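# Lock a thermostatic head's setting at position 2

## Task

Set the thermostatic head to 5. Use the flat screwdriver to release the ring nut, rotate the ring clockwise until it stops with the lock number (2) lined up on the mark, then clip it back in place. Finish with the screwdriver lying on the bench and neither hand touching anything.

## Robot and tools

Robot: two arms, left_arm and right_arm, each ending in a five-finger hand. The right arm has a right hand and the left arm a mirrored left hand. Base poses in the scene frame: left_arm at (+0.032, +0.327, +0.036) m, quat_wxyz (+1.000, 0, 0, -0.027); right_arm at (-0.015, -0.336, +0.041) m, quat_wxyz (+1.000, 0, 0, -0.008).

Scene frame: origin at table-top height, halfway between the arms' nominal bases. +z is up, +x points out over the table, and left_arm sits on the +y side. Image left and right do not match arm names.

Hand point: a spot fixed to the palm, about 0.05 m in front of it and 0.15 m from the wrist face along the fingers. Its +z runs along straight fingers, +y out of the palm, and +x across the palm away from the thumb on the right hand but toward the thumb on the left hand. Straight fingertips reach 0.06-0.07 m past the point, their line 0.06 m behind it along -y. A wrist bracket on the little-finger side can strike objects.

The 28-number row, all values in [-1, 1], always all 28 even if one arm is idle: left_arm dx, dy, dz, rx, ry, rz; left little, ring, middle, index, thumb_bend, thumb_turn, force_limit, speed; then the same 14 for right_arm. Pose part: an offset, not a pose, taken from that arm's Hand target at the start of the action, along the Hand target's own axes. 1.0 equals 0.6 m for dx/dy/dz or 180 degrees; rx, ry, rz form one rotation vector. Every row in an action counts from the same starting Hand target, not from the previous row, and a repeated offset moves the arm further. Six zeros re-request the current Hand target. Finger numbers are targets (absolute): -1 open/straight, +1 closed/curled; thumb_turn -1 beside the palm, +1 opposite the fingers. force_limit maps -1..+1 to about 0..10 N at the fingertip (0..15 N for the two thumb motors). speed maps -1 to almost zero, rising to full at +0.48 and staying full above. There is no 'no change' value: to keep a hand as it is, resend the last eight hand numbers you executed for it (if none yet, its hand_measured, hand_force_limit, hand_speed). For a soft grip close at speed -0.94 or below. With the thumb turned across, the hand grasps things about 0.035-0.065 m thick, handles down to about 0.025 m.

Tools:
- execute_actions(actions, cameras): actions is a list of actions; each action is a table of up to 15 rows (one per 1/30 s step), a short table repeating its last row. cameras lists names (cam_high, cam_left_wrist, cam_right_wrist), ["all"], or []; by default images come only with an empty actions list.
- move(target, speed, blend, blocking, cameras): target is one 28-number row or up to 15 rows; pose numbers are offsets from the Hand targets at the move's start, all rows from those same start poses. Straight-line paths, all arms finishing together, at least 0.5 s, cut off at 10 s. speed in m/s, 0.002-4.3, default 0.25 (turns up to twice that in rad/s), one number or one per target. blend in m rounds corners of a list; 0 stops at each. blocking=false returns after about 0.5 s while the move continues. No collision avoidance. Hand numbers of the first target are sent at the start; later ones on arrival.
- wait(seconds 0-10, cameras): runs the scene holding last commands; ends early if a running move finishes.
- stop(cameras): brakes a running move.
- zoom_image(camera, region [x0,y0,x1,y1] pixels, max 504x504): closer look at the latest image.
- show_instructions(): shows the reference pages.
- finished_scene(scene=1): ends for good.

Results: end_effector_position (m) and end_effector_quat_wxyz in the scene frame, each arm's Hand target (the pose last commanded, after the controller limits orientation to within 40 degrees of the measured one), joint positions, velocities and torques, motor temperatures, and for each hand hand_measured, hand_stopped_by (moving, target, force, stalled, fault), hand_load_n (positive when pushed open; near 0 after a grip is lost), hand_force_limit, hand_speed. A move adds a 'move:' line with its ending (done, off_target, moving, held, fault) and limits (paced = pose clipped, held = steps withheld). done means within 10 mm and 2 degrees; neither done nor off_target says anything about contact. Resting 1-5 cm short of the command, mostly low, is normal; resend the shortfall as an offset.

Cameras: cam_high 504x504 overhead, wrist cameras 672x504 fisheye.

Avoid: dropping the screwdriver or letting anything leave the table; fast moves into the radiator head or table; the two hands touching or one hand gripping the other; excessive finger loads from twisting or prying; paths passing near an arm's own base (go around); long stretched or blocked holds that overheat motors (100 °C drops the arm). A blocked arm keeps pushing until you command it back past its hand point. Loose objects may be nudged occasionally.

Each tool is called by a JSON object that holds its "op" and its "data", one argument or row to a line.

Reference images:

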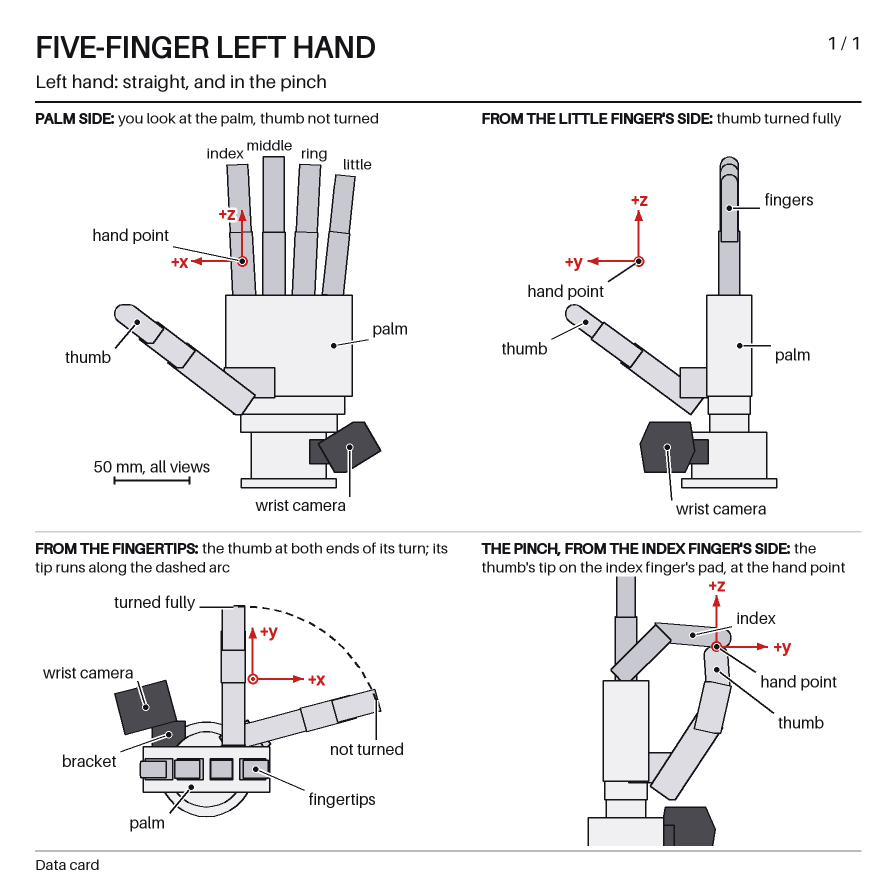

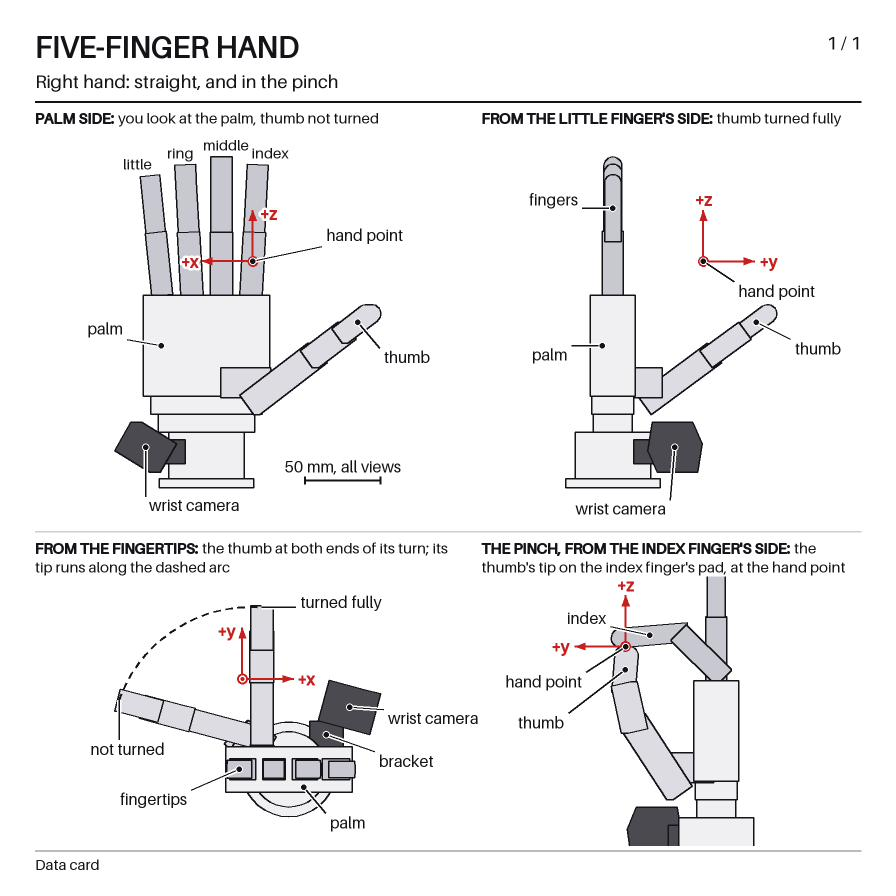

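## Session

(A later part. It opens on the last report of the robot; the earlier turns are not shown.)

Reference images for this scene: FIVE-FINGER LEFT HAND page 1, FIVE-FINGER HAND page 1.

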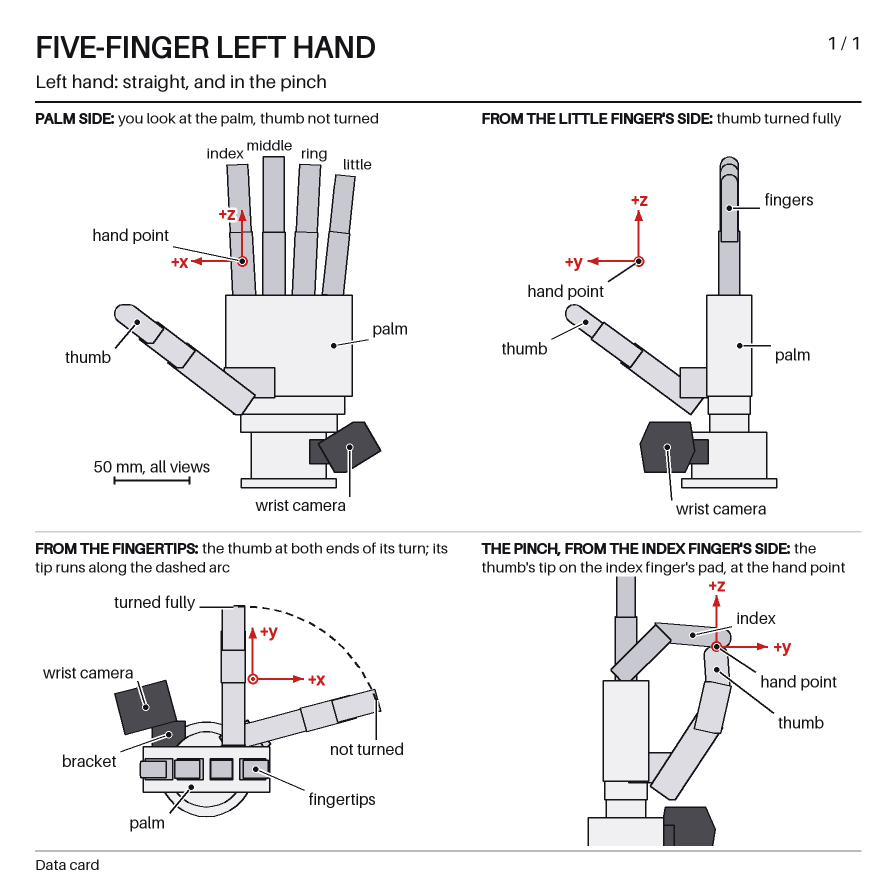

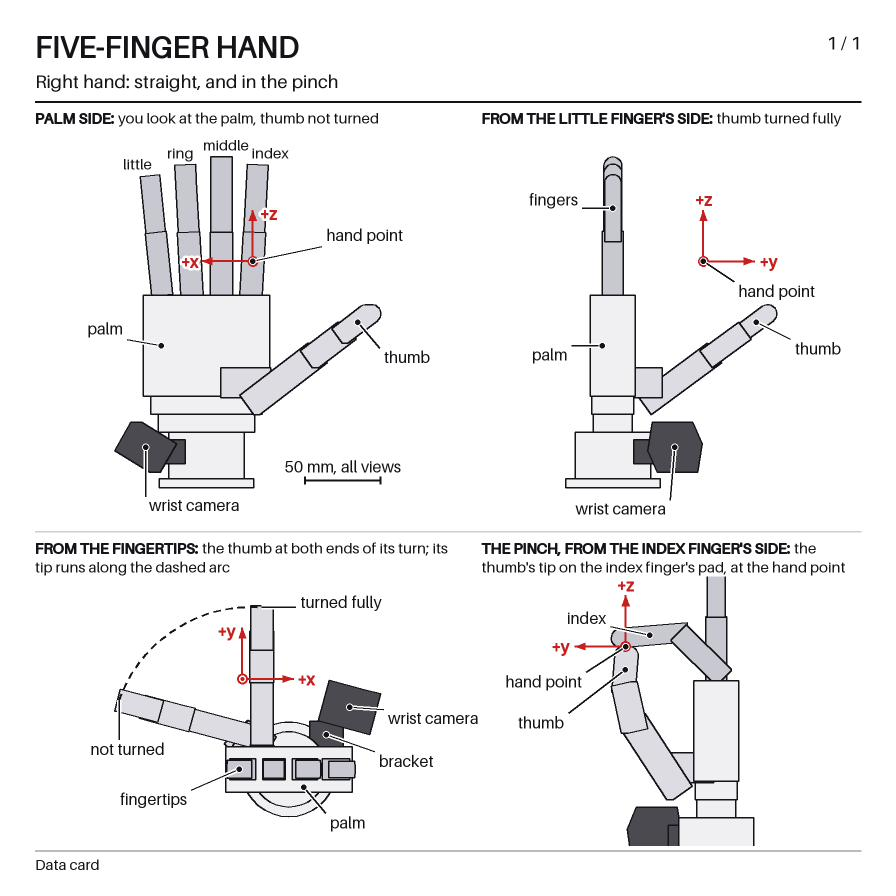

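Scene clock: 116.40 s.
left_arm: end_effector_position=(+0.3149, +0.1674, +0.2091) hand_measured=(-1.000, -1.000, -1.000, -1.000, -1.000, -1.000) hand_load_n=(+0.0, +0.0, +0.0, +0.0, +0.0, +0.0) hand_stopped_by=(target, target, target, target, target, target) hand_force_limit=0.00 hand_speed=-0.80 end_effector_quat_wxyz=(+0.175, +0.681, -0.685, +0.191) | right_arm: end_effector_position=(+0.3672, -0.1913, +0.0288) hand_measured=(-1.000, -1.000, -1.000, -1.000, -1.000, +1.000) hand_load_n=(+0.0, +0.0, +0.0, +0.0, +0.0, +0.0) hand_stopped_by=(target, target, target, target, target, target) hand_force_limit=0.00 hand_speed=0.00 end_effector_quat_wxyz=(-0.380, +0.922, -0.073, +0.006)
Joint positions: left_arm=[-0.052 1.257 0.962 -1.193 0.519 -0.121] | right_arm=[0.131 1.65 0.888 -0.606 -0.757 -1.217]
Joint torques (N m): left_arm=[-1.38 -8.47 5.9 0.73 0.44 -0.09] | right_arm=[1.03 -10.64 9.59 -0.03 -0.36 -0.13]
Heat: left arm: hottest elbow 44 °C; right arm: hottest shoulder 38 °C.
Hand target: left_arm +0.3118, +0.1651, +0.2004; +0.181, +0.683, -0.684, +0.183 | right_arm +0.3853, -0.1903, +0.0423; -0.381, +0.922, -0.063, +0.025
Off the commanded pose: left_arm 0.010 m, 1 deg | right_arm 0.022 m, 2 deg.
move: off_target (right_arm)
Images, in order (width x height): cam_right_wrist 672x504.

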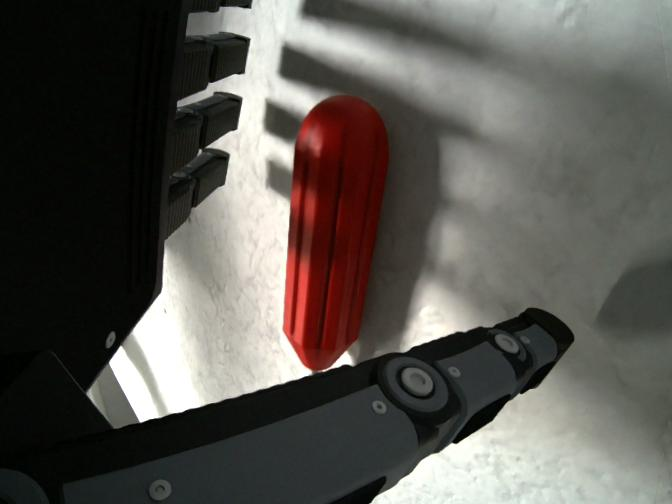

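{"op": "move", "data": {
  "target": [0,0,0,0,0,0,-1,-1,-1,-1,-1,-1,0,-0.8, -0.038,-0.017,0.048,0,-0.0392,-0.0392,-1,-1,-1,-1,-1,1,0,0],
  "cameras": ["cam_right_wrist"],
  "speed": 0.1
}}

Scene clock: 118.67 s.
left_arm: end_effector_position=(+0.3149, +0.1674, +0.2091) hand_measured=(-1.000, -1.000, -1.000, -1.000, -1.000, -1.000) hand_load_n=(+0.0, +0.0, +0.0, +0.0, +0.0, +0.0) hand_stopped_by=(target, target, target, target, target, target) hand_force_limit=0.00 hand_speed=-0.80 end_effector_quat_wxyz=(+0.175, +0.681, -0.685, +0.191) | right_arm: end_effector_position=(+0.3444, -0.1669, +0.0209) hand_measured=(-1.000, -1.000, -1.000, -1.000, -1.000, +1.000) hand_load_n=(+0.0, +0.0, +0.0, +0.0, -0.5, +0.0) hand_stopped_by=(target, target, target, target, target, target) hand_force_limit=0.00 hand_speed=0.00 end_effector_quat_wxyz=(-0.378, +0.925, +0.005, -0.022)
Joint positions: left_arm=[-0.052 1.257 0.962 -1.193 0.519 -0.121] | right_arm=[0.206 1.667 0.888 -0.666 -0.769 -1.339]
Joint torques (N m): left_arm=[-1.38 -8.41 5.85 0.76 0.45 -0.08] | right_arm=[1.32 -7.47 10.69 0.08 -0.69 -0.19]
Heat: left arm: hottest elbow 44 °C; right arm: hottest shoulder 38 °C.
Hand target: left_arm +0.3118, +0.1651, +0.2004; +0.181, +0.683, -0.684, +0.183 | right_arm +0.3663, -0.1599, +0.0290; -0.382, +0.924, +0.017, -0.008
Off the commanded pose: left_arm 0.010 m, 1 deg | right_arm 0.025 m, 2 deg.
move: off_target (right_arm)
Images, in order (width x height): cam_right_wrist 672x504.

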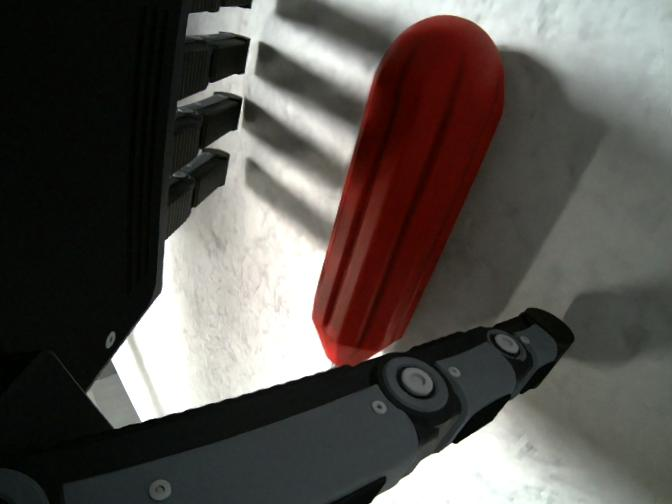

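{"op": "move", "data": {
  "target": [0,0,0,0,0,0,-1,-1,-1,-1,-1,-1,0,-0.8, 0,0,0,0,0,0,-1,0.0,0.0,0.0,-1,1,0.3,-0.4],
  "cameras": ["cam_right_wrist"],
  "speed": 0.1
}}

Scene clock: 119.80 s.
left_arm: end_effector_position=(+0.3149, +0.1674, +0.2091) hand_measured=(-1.000, -1.000, -1.000, -1.000, -1.000, -1.000) hand_load_n=(+0.0, +0.0, +0.0, +0.0, +0.0, +0.0) hand_stopped_by=(target, target, target, target, target, target) hand_force_limit=0.00 hand_speed=-0.80 end_effector_quat_wxyz=(+0.175, +0.681, -0.685, +0.191) | right_arm: end_effector_position=(+0.3541, -0.1568, +0.0298) hand_measured=(-1.000, +0.000, -0.678, +0.000, -1.000, +1.000) hand_load_n=(+0.0, +0.0, +2.5, +0.0, +0.0, +0.0) hand_stopped_by=(target, target, force, target, target, target) hand_force_limit=0.30 hand_speed=-0.40 end_effector_quat_wxyz=(-0.388, +0.921, +0.017, -0.015)
Joint positions: left_arm=[-0.052 1.257 0.962 -1.193 0.519 -0.121] | right_arm=[0.219 1.667 0.915 -0.671 -0.787 -1.344]
Joint torques (N m): left_arm=[-1.32 -8.35 5.87 0.76 0.45 -0.08] | right_arm=[0.09 -8.53 8.8 0.06 0.11 -0.09]
Heat: left arm: hottest elbow 44 °C; right arm: hottest shoulder 38 °C.
Hand target: left_arm +0.3118, +0.1651, +0.2004; +0.181, +0.683, -0.684, +0.183 | right_arm +0.3664, -0.1599, +0.0290; -0.382, +0.924, +0.017, -0.008
Off the commanded pose: left_arm 0.010 m, 1 deg | right_arm 0.013 m, 1 deg.
move: off_target (right_arm)
Images, in order (width x height): cam_right_wrist 672x504.

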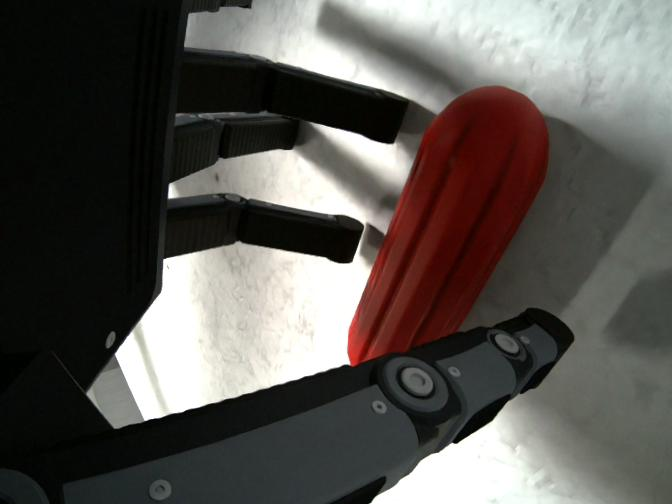

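{"op": "move", "data": {
  "target": [
    [0,0,0,0,0,0,-1,-1,-1,-1,-1,-1,0,-0.8, 0,0,0,0,0,0,-1,-1,-1,-1,-1,1,0.3,0],
    [0,0,0,0,0,0,-1,-1,-1,-1,-1,-1,0,-0.8, 0.008,-0.03,-0.05,0.1,0,0,-1,-1,-1,-1,-1,1,0.3,0]
  ],
  "cameras": ["cam_right_wrist"],
  "speed": 0.15
}}

Scene clock: 122.97 s.
left_arm: end_effector_position=(+0.3149, +0.1674, +0.2091) hand_measured=(-1.000, -1.000, -1.000, -1.000, -1.000, -1.000) hand_load_n=(+0.0, +0.0, +0.0, +0.0, +0.0, +0.0) hand_stopped_by=(target, target, target, target, target, target) hand_force_limit=0.00 hand_speed=-0.80 end_effector_quat_wxyz=(+0.175, +0.681, -0.685, +0.191) | right_arm: end_effector_position=(+0.3510, -0.1678, +0.0569) hand_measured=(-1.000, -1.000, -1.000, -1.000, -1.000, +1.000) hand_load_n=(+0.0, +0.0, +0.0, +0.0, +0.0, +0.0) hand_stopped_by=(target, target, target, target, target, target) hand_force_limit=0.30 hand_speed=0.00 end_effector_quat_wxyz=(-0.520, +0.854, +0.008, -0.024)
Joint positions: left_arm=[-0.052 1.257 0.962 -1.193 0.519 -0.121] | right_arm=[0.077 1.691 0.915 -0.784 -1.094 -1.521]
Joint torques (N m): left_arm=[-1.26 -8.47 5.91 0.73 0.44 -0.09] | right_arm=[-0.5 -9.11 10.06 -0.35 -0.86 -0.1]
Heat: left arm: hottest elbow 44 °C; right arm: hottest shoulder 38 °C.
Hand target: left_arm +0.3118, +0.1651, +0.2004; +0.181, +0.683, -0.684, +0.183 | right_arm +0.3715, -0.1682, +0.0630; -0.522, +0.853, +0.016, -0.011
Off the commanded pose: left_arm 0.010 m, 1 deg | right_arm 0.022 m, 2 deg.
move: off_target (right_arm)
Images, in order (width x height): cam_right_wrist 672x504.

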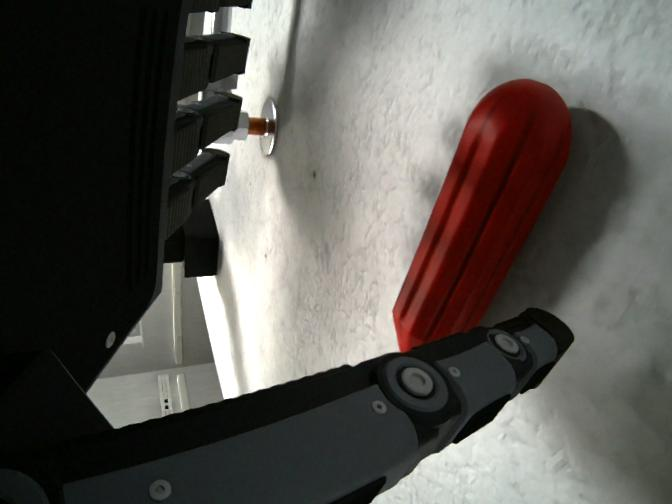

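{"op": "move", "data": {
  "target": [0,0,0,0,0,0,-1,-1,-1,-1,-1,-1,0,-0.8, 0.0095,0.0528,0.0117,0,0.0247,0.0127,-1,-1,-1,-1,-1,1,0.3,0],
  "cameras": ["cam_right_wrist"],
  "speed": 0.1
}}

Scene clock: 124.80 s.
left_arm: end_effector_position=(+0.3149, +0.1674, +0.2091) hand_measured=(-1.000, -1.000, -1.000, -1.000, -1.000, -1.000) hand_load_n=(+0.0, +0.0, +0.0, +0.0, +0.0, +0.0) hand_stopped_by=(target, target, target, target, target, target) hand_force_limit=0.00 hand_speed=-0.80 end_effector_quat_wxyz=(+0.175, +0.681, -0.685, +0.191) | right_arm: end_effector_position=(+0.3807, -0.1735, +0.0387) hand_measured=(-1.000, -1.000, -1.000, -1.000, -1.000, +1.000) hand_load_n=(+0.0, +0.0, +0.0, +0.0, +0.0, +0.0) hand_stopped_by=(target, target, target, target, target, target) hand_force_limit=0.30 hand_speed=0.00 end_effector_quat_wxyz=(-0.523, +0.852, -0.012, +0.017)
Joint positions: left_arm=[-0.052 1.257 0.962 -1.193 0.519 -0.121] | right_arm=[0.053 1.73 0.901 -0.577 -1.094 -1.404]
Joint torques (N m): left_arm=[-1.26 -8.47 5.87 0.76 0.45 -0.09] | right_arm=[0.21 -9.11 5.64 0.59 -0.65 0.07]
Heat: left arm: hottest elbow 44 °C; right arm: hottest shoulder 38 °C.
Hand target: left_arm +0.3118, +0.1651, +0.2004; +0.181, +0.683, -0.684, +0.183 | right_arm +0.3775, -0.1762, +0.0316; -0.522, +0.853, -0.022, +0.012
Off the commanded pose: left_arm 0.010 m, 1 deg | right_arm 0.008 m, 1 deg.
move: done
Images, in order (width x height): cam_right_wrist 672x504.

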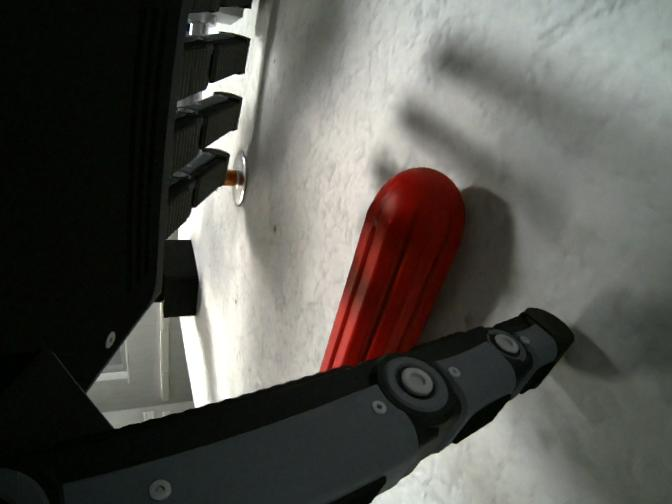

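{"op": "move", "data": {
  "target": [0,0,0,0,0,0,-1,-1,-1,-1,-1,-1,0,-0.8, -0.0367,0.0205,0.0083,0,0,0,-1,-1,-1,-1,-1,1,0.3,0],
  "cameras": ["cam_right_wrist"],
  "speed": 0.1
}}

Scene clock: 126.10 s.
left_arm: end_effector_position=(+0.3149, +0.1674, +0.2091) hand_measured=(-1.000, -1.000, -1.000, -1.000, -1.000, -1.000) hand_load_n=(+0.0, +0.0, +0.0, +0.0, +0.0, +0.0) hand_stopped_by=(target, target, target, target, target, target) hand_force_limit=0.00 hand_speed=-0.80 end_effector_quat_wxyz=(+0.175, +0.681, -0.685, +0.191) | right_arm: end_effector_position=(+0.3734, -0.1738, +0.0335) hand_measured=(-1.000, -1.000, -1.000, -1.000, -1.000, +1.000) hand_load_n=(+0.0, -0.5, +0.0, +0.0, -0.5, -3.0) hand_stopped_by=(target, target, target, target, target, target) hand_force_limit=0.30 hand_speed=0.00 end_effector_quat_wxyz=(-0.526, +0.850, -0.004, +0.033)
Joint positions: left_arm=[-0.052 1.257 0.962 -1.193 0.519 -0.121] | right_arm=[0.051 1.712 0.852 -0.507 -1.099 -1.401]
Joint torques (N m): left_arm=[-1.2 -8.41 5.87 0.76 0.45 -0.08] | right_arm=[0.03 -8 3.38 0.17 -0.33 0.07]
Heat: left arm: hottest elbow 44 °C; right arm: hottest shoulder 38 °C.
Hand target: left_arm +0.3118, +0.1651, +0.2004; +0.181, +0.683, -0.684, +0.183 | right_arm +0.3554, -0.1763, +0.0184; -0.522, +0.853, -0.022, +0.012
Off the commanded pose: left_arm 0.010 m, 1 deg | right_arm 0.024 m, 3 deg.
move: off_target (right_arm)
Images, in order (width x height): cam_right_wrist 672x504.

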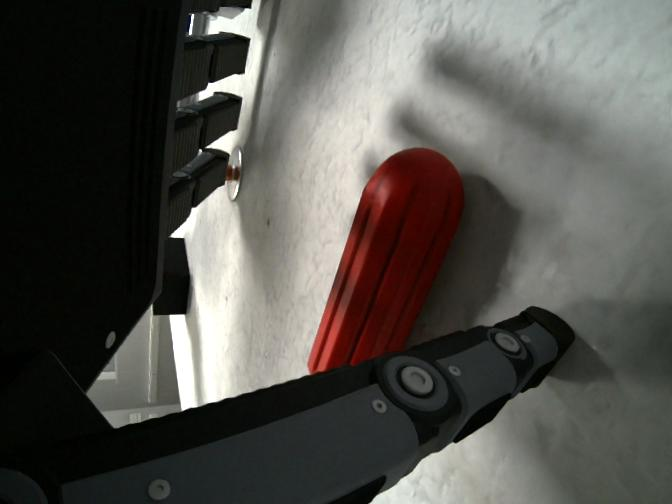

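{"op": "move", "data": {
  "target": [
    [0,0,0,0,0,0,-1,-1,-1,-1,-1,-1,0,-0.8, 0,-0.04,-0.02,0,0,0,-1,-1,-1,-1,-0.4,1,0.3,0],
    [0,0,0,0,0,0,-1,-1,-1,-1,-1,-1,0,-0.8, -0.01,0.005,-0.008,0,0,0,-1,-1,-1,-1,-0.4,1,0.3,0]
  ],
  "cameras": ["cam_right_wrist"],
  "speed": 0.1
}}

Scene clock: 128.23 s.
left_arm: end_effector_position=(+0.3149, +0.1674, +0.2091) hand_measured=(-1.000, -1.000, -1.000, -1.000, -1.000, -1.000) hand_load_n=(+0.0, +0.5, +0.0, +0.0, +0.0, +0.0) hand_stopped_by=(target, target, target, target, target, target) hand_force_limit=0.00 hand_speed=-0.80 end_effector_quat_wxyz=(+0.175, +0.681, -0.685, +0.191) | right_arm: end_effector_position=(+0.3500, -0.1783, +0.0239) hand_measured=(-1.000, -1.000, -1.000, -1.000, -0.400, +1.000) hand_load_n=(+0.0, +0.0, +0.0, -0.5, +0.0, +0.0) hand_stopped_by=(target, target, target, target, target, target) hand_force_limit=0.30 hand_speed=0.00 end_effector_quat_wxyz=(-0.523, +0.852, -0.020, +0.011)
Joint positions: left_arm=[-0.052 1.257 0.962 -1.193 0.519 -0.121] | right_arm=[0.044 1.71 0.812 -0.532 -1.095 -1.411]
Joint torques (N m): left_arm=[-1.32 -8.41 5.86 0.75 0.44 -0.08] | right_arm=[-0.44 -8.12 5.31 0.27 -0.69 -0.12]
Heat: left arm: hottest elbow 44 °C; right arm: hottest shoulder 38 °C.
Hand target: left_arm +0.3118, +0.1651, +0.2004; +0.181, +0.683, -0.684, +0.183 | right_arm +0.3492, -0.1815, +0.0180; -0.522, +0.853, -0.021, +0.012
Off the commanded pose: left_arm 0.010 m, 1 deg | right_arm 0.007 m, 0 deg.
move: done
Images, in order (width x height): cam_right_wrist 672x504.

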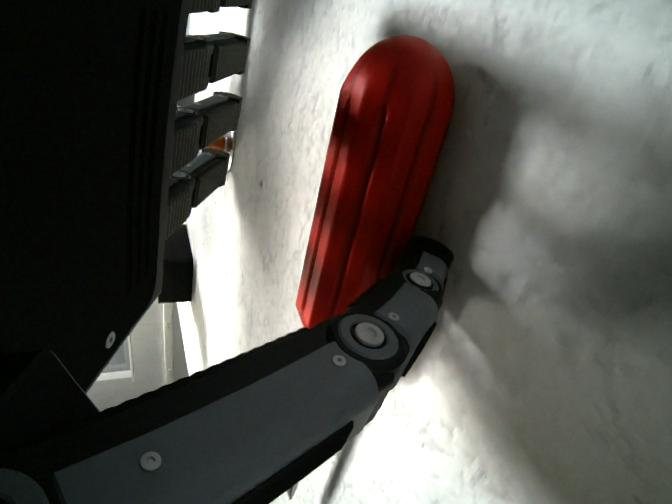

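{"op": "move", "data": {
  "target": [0,0,0,0,0,0,-1,-1,-1,-1,-1,-1,0,-0.8, 0.0,0,0,0,0,0,-1,0.3,0.3,0.3,0.2,1,0.1,-0.5],
  "cameras": ["cam_right_wrist"],
  "speed": 0.1
}}

Scene clock: 129.43 s.
left_arm: end_effector_position=(+0.3149, +0.1674, +0.2091) hand_measured=(-1.000, -1.000, -1.000, -1.000, -1.000, -1.000) hand_load_n=(+0.0, +0.0, +0.0, -0.5, +0.0, +0.0) hand_stopped_by=(target, target, target, target, target, target) hand_force_limit=0.00 hand_speed=-0.80 end_effector_quat_wxyz=(+0.175, +0.681, -0.685, +0.191) | right_arm: end_effector_position=(+0.3502, -0.1774, +0.0252) hand_measured=(-1.000, -0.182, -0.198, -0.224, +0.010, +1.000) hand_load_n=(+0.0, +13.5, +13.5, +6.5, +18.5, +6.5) hand_stopped_by=(target, force, force, force, force, target) hand_force_limit=0.10 hand_speed=-0.50 end_effector_quat_wxyz=(-0.527, +0.850, -0.019, +0.012)
Joint positions: left_arm=[-0.052 1.257 0.962 -1.193 0.519 -0.121] | right_arm=[0.042 1.71 0.812 -0.531 -1.104 -1.412]
Joint torques (N m): left_arm=[-1.26 -8.35 5.85 0.76 0.45 -0.08] | right_arm=[-0.15 -8.35 5.31 0.27 -0.28 -0.15]
Heat: left arm: hottest elbow 44 °C; right arm: hottest shoulder 38 °C.
Hand target: left_arm +0.3118, +0.1651, +0.2004; +0.181, +0.683, -0.684, +0.183 | right_arm +0.3492, -0.1816, +0.0180; -0.522, +0.853, -0.022, +0.012
Off the commanded pose: left_arm 0.010 m, 1 deg | right_arm 0.008 m, 1 deg.
move: done
Images, in order (width x height): cam_right_wrist 672x504.

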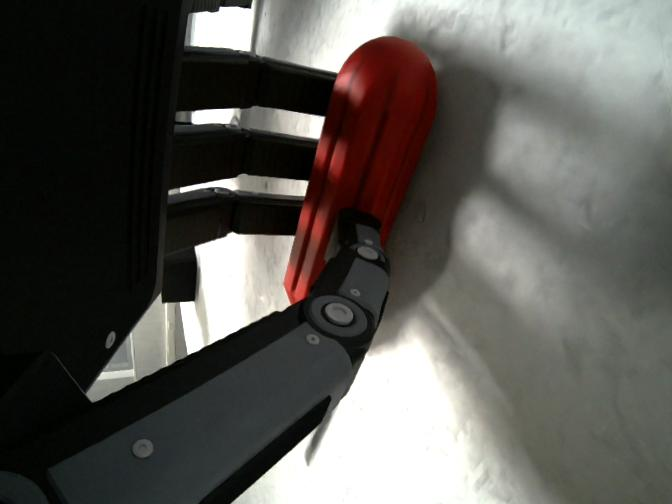

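{"op": "move", "data": {
  "target": [0,0,0,0,0,0,-1,-1,-1,-1,-1,-1,0,-0.8, 0.0,-0.16,-0.08,0,0,0,-1,0.3,0.3,0.3,0.2,1,0.1,-0.5],
  "cameras": ["cam_right_wrist","cam_high"],
  "speed": 0.12
}}

Scene clock: 131.17 s.
left_arm: end_effector_position=(+0.3149, +0.1674, +0.2091) hand_measured=(-1.000, -1.000, -1.000, -1.000, -1.000, -1.000) hand_load_n=(+0.0, +0.0, +0.0, +0.0, +0.0, +0.0) hand_stopped_by=(target, target, target, target, target, target) hand_force_limit=0.00 hand_speed=-0.80 end_effector_quat_wxyz=(+0.175, +0.681, -0.685, +0.191) | right_arm: end_effector_position=(+0.3261, -0.1795, +0.1065) hand_measured=(-1.000, -0.182, -0.198, -0.224, +0.010, +1.000) hand_load_n=(+0.0, +13.5, +12.5, +6.0, +19.5, +7.0) hand_stopped_by=(target, force, force, force, force, target) hand_force_limit=0.10 hand_speed=-0.50 end_effector_quat_wxyz=(-0.521, +0.853, -0.034, -0.013)
Joint positions: left_arm=[-0.052 1.257 0.962 -1.193 0.519 -0.121] | right_arm=[0.042 1.507 0.85 -0.83 -1.094 -1.413]
Joint torques (N m): left_arm=[-1.32 -8.53 5.86 0.76 0.44 -0.09] | right_arm=[-0.21 -8.64 11.51 -0.23 -0.77 -0.05]
Heat: left arm: hottest elbow 44 °C; right arm: hottest shoulder 38 °C.
Hand target: left_arm +0.3118, +0.1651, +0.2004; +0.181, +0.683, -0.684, +0.183 | right_arm +0.3493, -0.1806, +0.1253; -0.522, +0.853, -0.022, +0.012
Off the commanded pose: left_arm 0.010 m, 1 deg | right_arm 0.030 m, 3 deg.
move: off_target (right_arm)
Images, in order (width x height): cam_high 504x504, cam_right_wrist 672x504.

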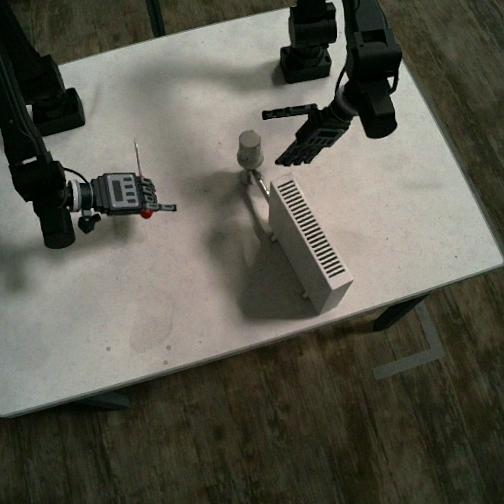

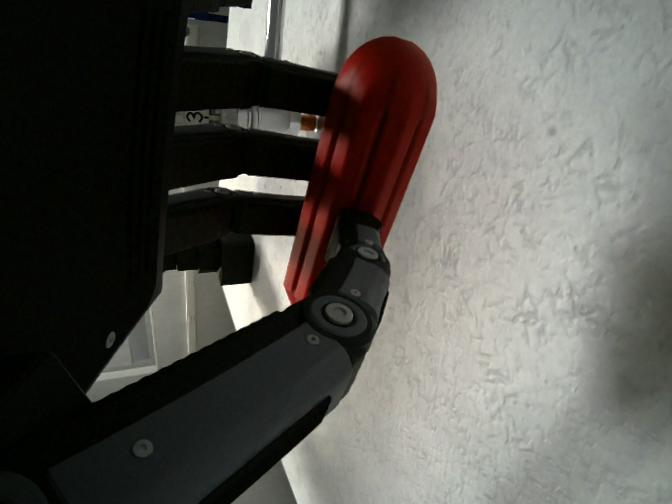

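{"op": "move", "data": {
  "target": [-0.0305,0,-0.114,0,0,0,-1,-1,-1,-1,-1,-1,0,-0.8, -0.248,-0.334,0.0867,0.0316,0.3597,-0.4389,-1,0.3,0.3,0.3,0.2,1,0.1,-0.5],
  "cameras": ["all"],
  "speed": 0.25
}}

Scene clock: 137.90 s.
left_arm: end_effector_position=(+0.2986, +0.2122, +0.2337) hand_measured=(-1.000, -1.000, -1.000, -1.000, -1.000, -1.000) hand_load_n=(+0.0, +0.0, +0.0, +0.0, +0.0, +0.0) hand_stopped_by=(target, target, target, target, target, target) hand_force_limit=0.00 hand_speed=-0.80 end_effector_quat_wxyz=(+0.197, +0.687, -0.680, +0.166) | right_arm: end_effector_position=(+0.2101, -0.0358, +0.2791) hand_measured=(-1.000, -0.182, -0.198, -0.224, +0.010, +1.000) hand_load_n=(+0.0, +13.0, +12.5, +6.5, +19.5, +7.0) hand_stopped_by=(target, force, force, force, force, target) hand_force_limit=0.10 hand_speed=-0.50 end_effector_quat_wxyz=(-0.347, +0.524, +0.241, +0.740)
Joint positions: left_arm=[0.078 1.25 1.013 -1.394 0.519 0.031] | right_arm=[1.308 1.174 0.127 1.418 0.396 -1.712]
Joint torques (N m): left_arm=[0.03 -9.76 10.39 -0.51 0.6 0.09] | right_arm=[2.14 -1.44 5.72 2 0 -0.23]
Heat: left arm: hottest elbow 45 °C; right arm: hottest shoulder 38 °C.
Hand target: left_arm +0.3117, +0.2150, +0.2507; +0.181, +0.683, -0.684, +0.183 | right_arm +0.2078, -0.0361, +0.2803; -0.346, +0.519, +0.243, +0.743
Off the commanded pose: left_arm 0.022 m, 3 deg | right_arm 0.003 m, 1 deg.
move: off_target (left_arm)

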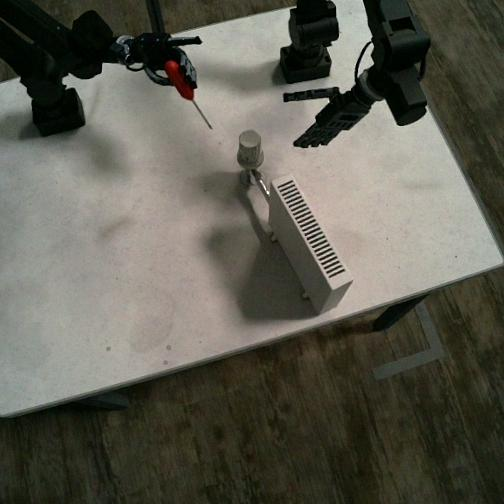

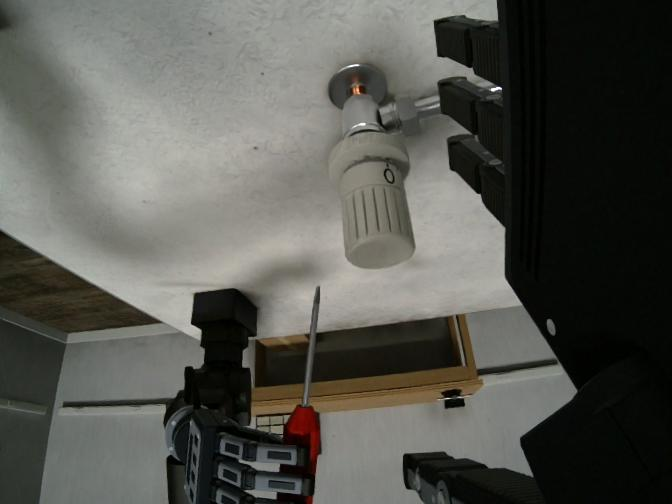

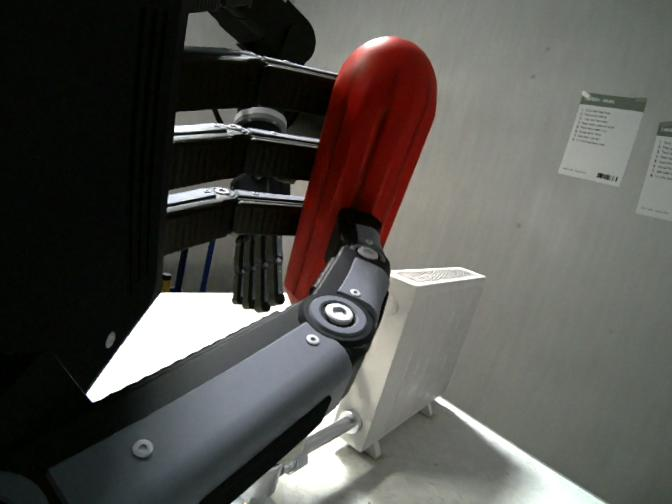

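{"op": "zoom_image", "data": {
  "camera": "cam_left_wrist",
  "region": [290, 270, 350, 330]
}}

{"op": "zoom_image", "data": {
  "camera": "cam_high",
  "region": [150, 50, 290, 190]
}}

{"op": "zoom_image", "data": {
  "camera": "cam_right_wrist",
  "region": [150, 380, 400, 504]
}}

Scaled by 8.400 from the camera's 672x504 image, which has a finer 960x720 frame.

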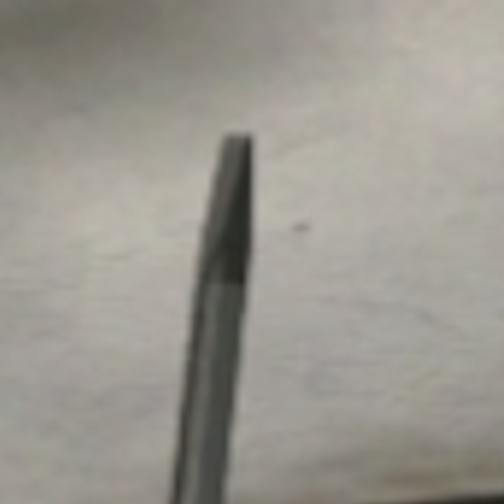

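Scaled by 3.600 from the camera's 504x504 image, which has a finer 720x720 frame.

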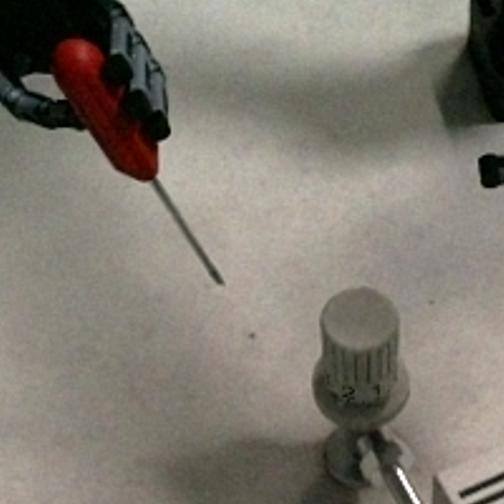

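Scaled by 2.016 from the camera's 672x504 image, which has a finer 960x720 frame.

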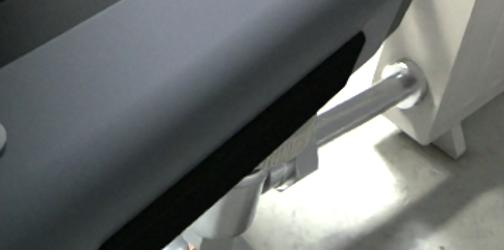

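{"op": "move", "data": {
  "target": [0.0305,0.0395,0.0805,0.0667,0,-0.1155,-1,-1,-1,-1,0.3,1,0,-0.2, 0,0,0,0,0,0,-1,0.3,0.3,0.3,0.2,1,0.1,-0.5],
  "cameras": ["cam_left_wrist","cam_high"],
  "speed": 0.2
}}

Scene clock: 142.27 s.
left_arm: end_effector_position=(+0.2911, +0.1770, +0.2220) hand_measured=(-1.000, -1.000, -1.000, -1.000, +0.300, +1.000) hand_load_n=(+0.0, +0.0, +0.0, +0.0, +0.0, -0.5) hand_stopped_by=(target, target, target, target, target, target) hand_force_limit=0.00 hand_speed=-0.20 end_effector_quat_wxyz=(+0.140, +0.810, -0.527, +0.218) | right_arm: end_effector_position=(+0.2102, -0.0358, +0.2789) hand_measured=(-1.000, -0.182, -0.198, -0.224, +0.010, +1.000) hand_load_n=(+0.0, +13.0, +12.5, +6.5, +19.0, +7.0) hand_stopped_by=(target, force, force, force, force, target) hand_force_limit=0.10 hand_speed=-0.50 end_effector_quat_wxyz=(-0.347, +0.524, +0.241, +0.740)
Joint positions: left_arm=[0.005 0.988 0.793 -1.121 0.462 -0.525] | right_arm=[1.308 1.175 0.127 1.418 0.396 -1.713]
Joint torques (N m): left_arm=[-1.26 -6.12 6.34 1.2 0.32 -0.09] | right_arm=[0.44 -1.26 5.16 2.11 0.06 -0.23]
Heat: left arm: hottest elbow 46 °C; right arm: hottest shoulder 38 °C.
Hand target: left_arm +0.2880, +0.1751, +0.2179; +0.139, +0.810, -0.527, +0.218 | right_arm +0.2079, -0.0361, +0.2803; -0.346, +0.519, +0.243, +0.743
Off the commanded pose: left_arm 0.005 m, 0 deg | right_arm 0.003 m, 1 deg.
move: done
Images, in order (width x height): cam_high 504x504, cam_left_wrist 672x504.

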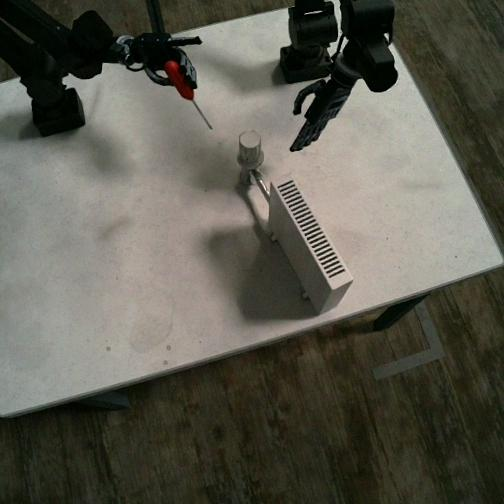

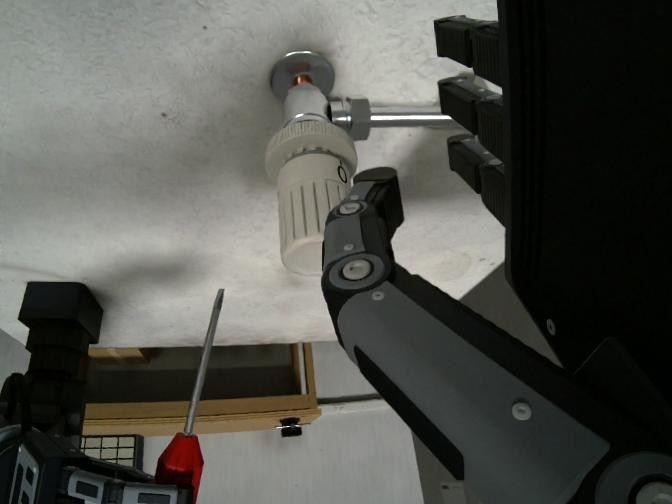

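{"op": "move", "data": {
  "target": [0,0,0,0,0,0,-1,-1,-1,-1,0.8,1,0,-0.2, -0.0777,-0.01,0.067,0,0,0,-1,0.3,0.3,0.3,0.2,1,0.1,-0.5],
  "cameras": ["cam_left_wrist","cam_high"],
  "speed": 0.12
}}

{"op": "zoom_image", "data": {
  "camera": "cam_left_wrist",
  "region": [220, 100, 400, 300]
}}

{"op": "zoom_image", "data": {
  "camera": "cam_high",
  "region": [180, 90, 280, 190]
}}

Scene clock: 144.23 s.
left_arm: end_effector_position=(+0.2911, +0.1770, +0.2220) hand_measured=(-1.000, -1.000, -1.000, -1.000, +0.800, +1.000) hand_load_n=(+0.0, +0.0, +0.0, +0.0, +0.5, +0.0) hand_stopped_by=(target, target, target, target, target, target) hand_force_limit=0.00 hand_speed=-0.20 end_effector_quat_wxyz=(+0.140, +0.810, -0.527, +0.217) | right_arm: end_effector_position=(+0.2317, -0.0010, +0.2369) hand_measured=(-1.000, -0.182, -0.198, -0.224, +0.010, +1.000) hand_load_n=(+0.0, +13.0, +13.0, +6.5, +19.0, +7.0) hand_stopped_by=(target, force, force, force, force, target) hand_force_limit=0.10 hand_speed=-0.50 end_effector_quat_wxyz=(-0.335, +0.543, +0.263, +0.724)
Joint positions: left_arm=[0.005 0.988 0.793 -1.121 0.461 -0.526] | right_arm=[1.257 1.464 0.2 1.557 0.344 -1.69]
Joint torques (N m): left_arm=[-1.32 -6.01 6.32 1.22 0.33 -0.08] | right_arm=[0.32 -3.72 7.06 2.1 -0.18 -0.06]
Heat: left arm: hottest elbow 46 °C; right arm: hottest shoulder 37 °C.
Hand target: left_arm +0.2880, +0.1751, +0.2178; +0.139, +0.810, -0.527, +0.218 | right_arm +0.2378, +0.0090, +0.2504; -0.347, +0.519, +0.243, +0.743
Off the commanded pose: left_arm 0.005 m, 0 deg | right_arm 0.018 m, 4 deg.
joint sent to its limit (right arm) — joint 4 (wrist pitch), upper limit. The joint targets still meet the commanded pose.
move: off_target (right_arm)
Images, in order (width x height): cam_high 504x504, cam_left_wrist 672x504.

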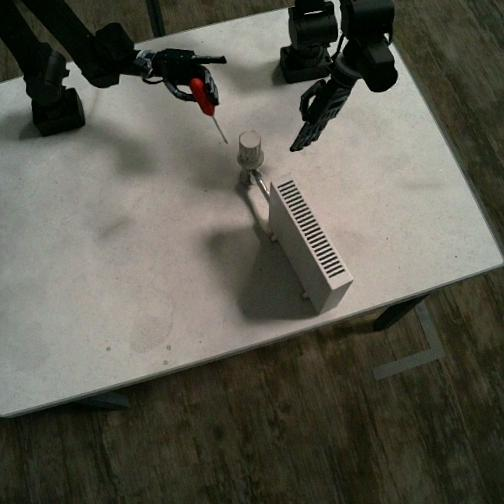

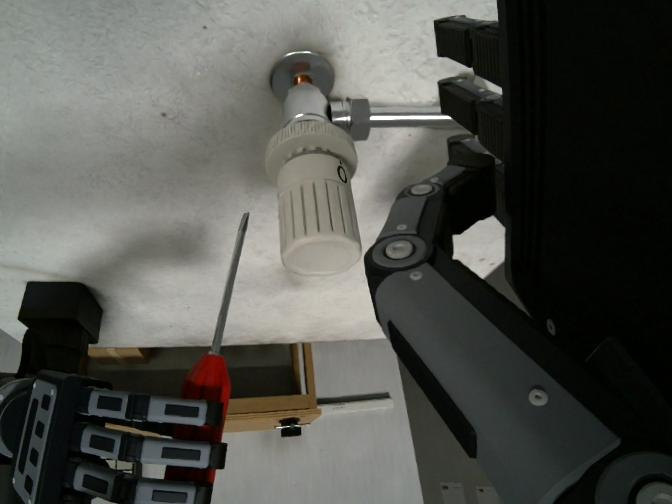

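Scaled by 2.520 from the camera's 672x504 image, which has a finer 960x720 frame.

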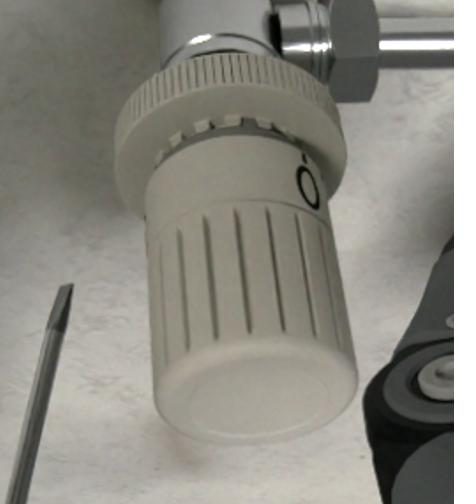

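Scaled by 5.040 from the camera's 504x504 image, which has a finer 720x720 frame.

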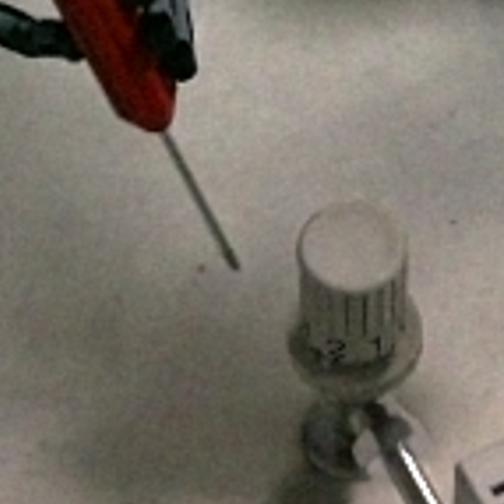

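{"op": "move", "data": {
  "target": [0,0,0,0,0,0,-1,-1,-1,-1,0.8,1,0,-0.2, -0.0075,0.0063,0.0283,0,-0.0556,0,-1,0.3,0.3,0.3,0.2,1,0.1,-0.5],
  "cameras": ["cam_left_wrist","cam_high"],
  "speed": 0.1
}}

{"op": "zoom_image", "data": {
  "camera": "cam_left_wrist",
  "region": [220, 100, 400, 300]
}}

{"op": "zoom_image", "data": {
  "camera": "cam_high",
  "region": [180, 90, 280, 190]
}}

Scene clock: 146.80 s.
left_arm: end_effector_position=(+0.2911, +0.1770, +0.2220) hand_measured=(-1.000, -1.000, -1.000, -1.000, +0.800, +1.000) hand_load_n=(+0.0, +0.0, +0.0, +0.0, +0.0, +0.0) hand_stopped_by=(target, target, target, target, target, target) hand_force_limit=0.00 hand_speed=-0.20 end_effector_quat_wxyz=(+0.140, +0.810, -0.527, +0.217) | right_arm: end_effector_position=(+0.2436, +0.0064, +0.2253) hand_measured=(-1.000, -0.182, -0.198, -0.224, +0.010, +1.000) hand_load_n=(+0.0, +13.0, +12.5, +6.5, +19.5, +7.0) hand_stopped_by=(target, force, force, force, force, target) hand_force_limit=0.10 hand_speed=-0.50 end_effector_quat_wxyz=(-0.310, +0.598, +0.291, +0.680)
Joint positions: left_arm=[0.005 0.988 0.793 -1.121 0.461 -0.526] | right_arm=[1.225 1.292 0.239 1.177 0.327 -1.636]
Joint torques (N m): left_arm=[-1.38 -6.07 6.34 1.21 0.33 -0.07] | right_arm=[-0.09 -5.36 9.99 1.14 -0.09 0]
Heat: left arm: hottest elbow 46 °C; right arm: hottest shoulder 37 °C.
Hand target: left_arm +0.2880, +0.1751, +0.2178; +0.139, +0.810, -0.527, +0.218 | right_arm +0.2519, +0.0199, +0.2520; -0.324, +0.582, +0.272, +0.695
Off the commanded pose: left_arm 0.006 m, 0 deg | right_arm 0.031 m, 4 deg.
move: off_target (right_arm)
Images, in order (width x height): cam_high 504x504, cam_left_wrist 672x504.

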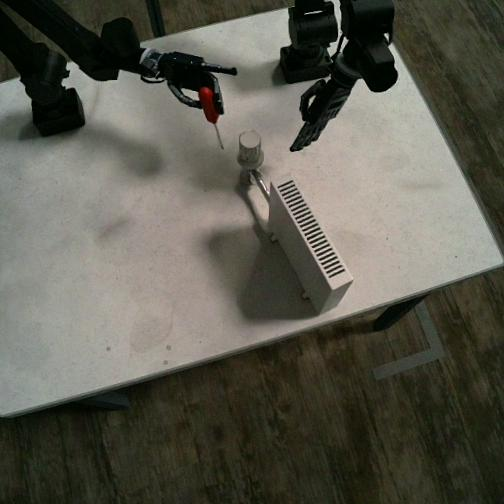

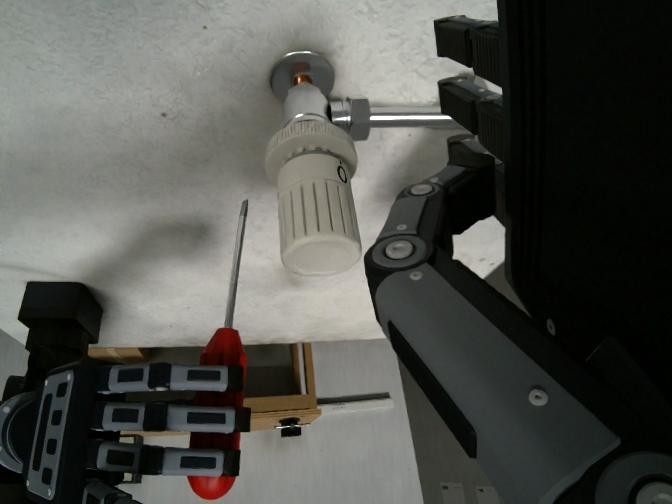

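Scaled by 2.520 from the camera's 672x504 image, which has a finer 960x720 frame.

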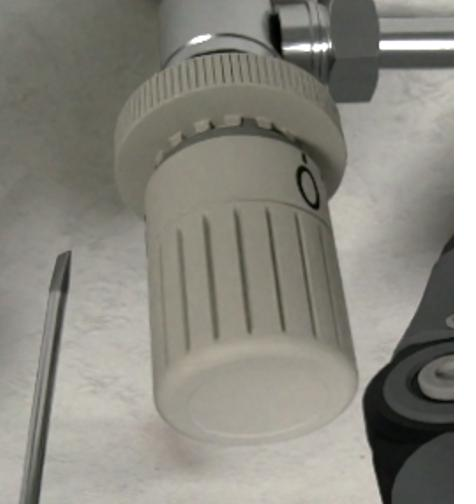

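Scaled by 5.040 from the camera's 504x504 image, which has a finer 720x720 frame.

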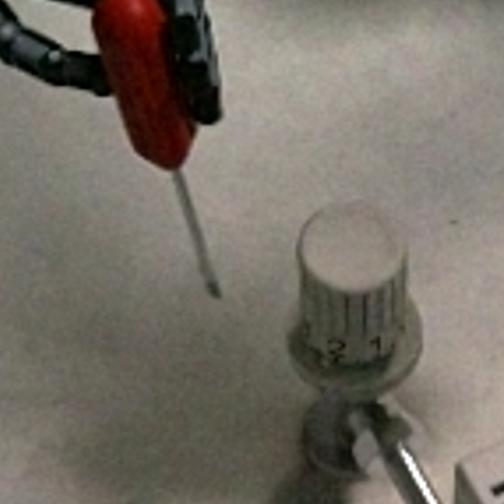

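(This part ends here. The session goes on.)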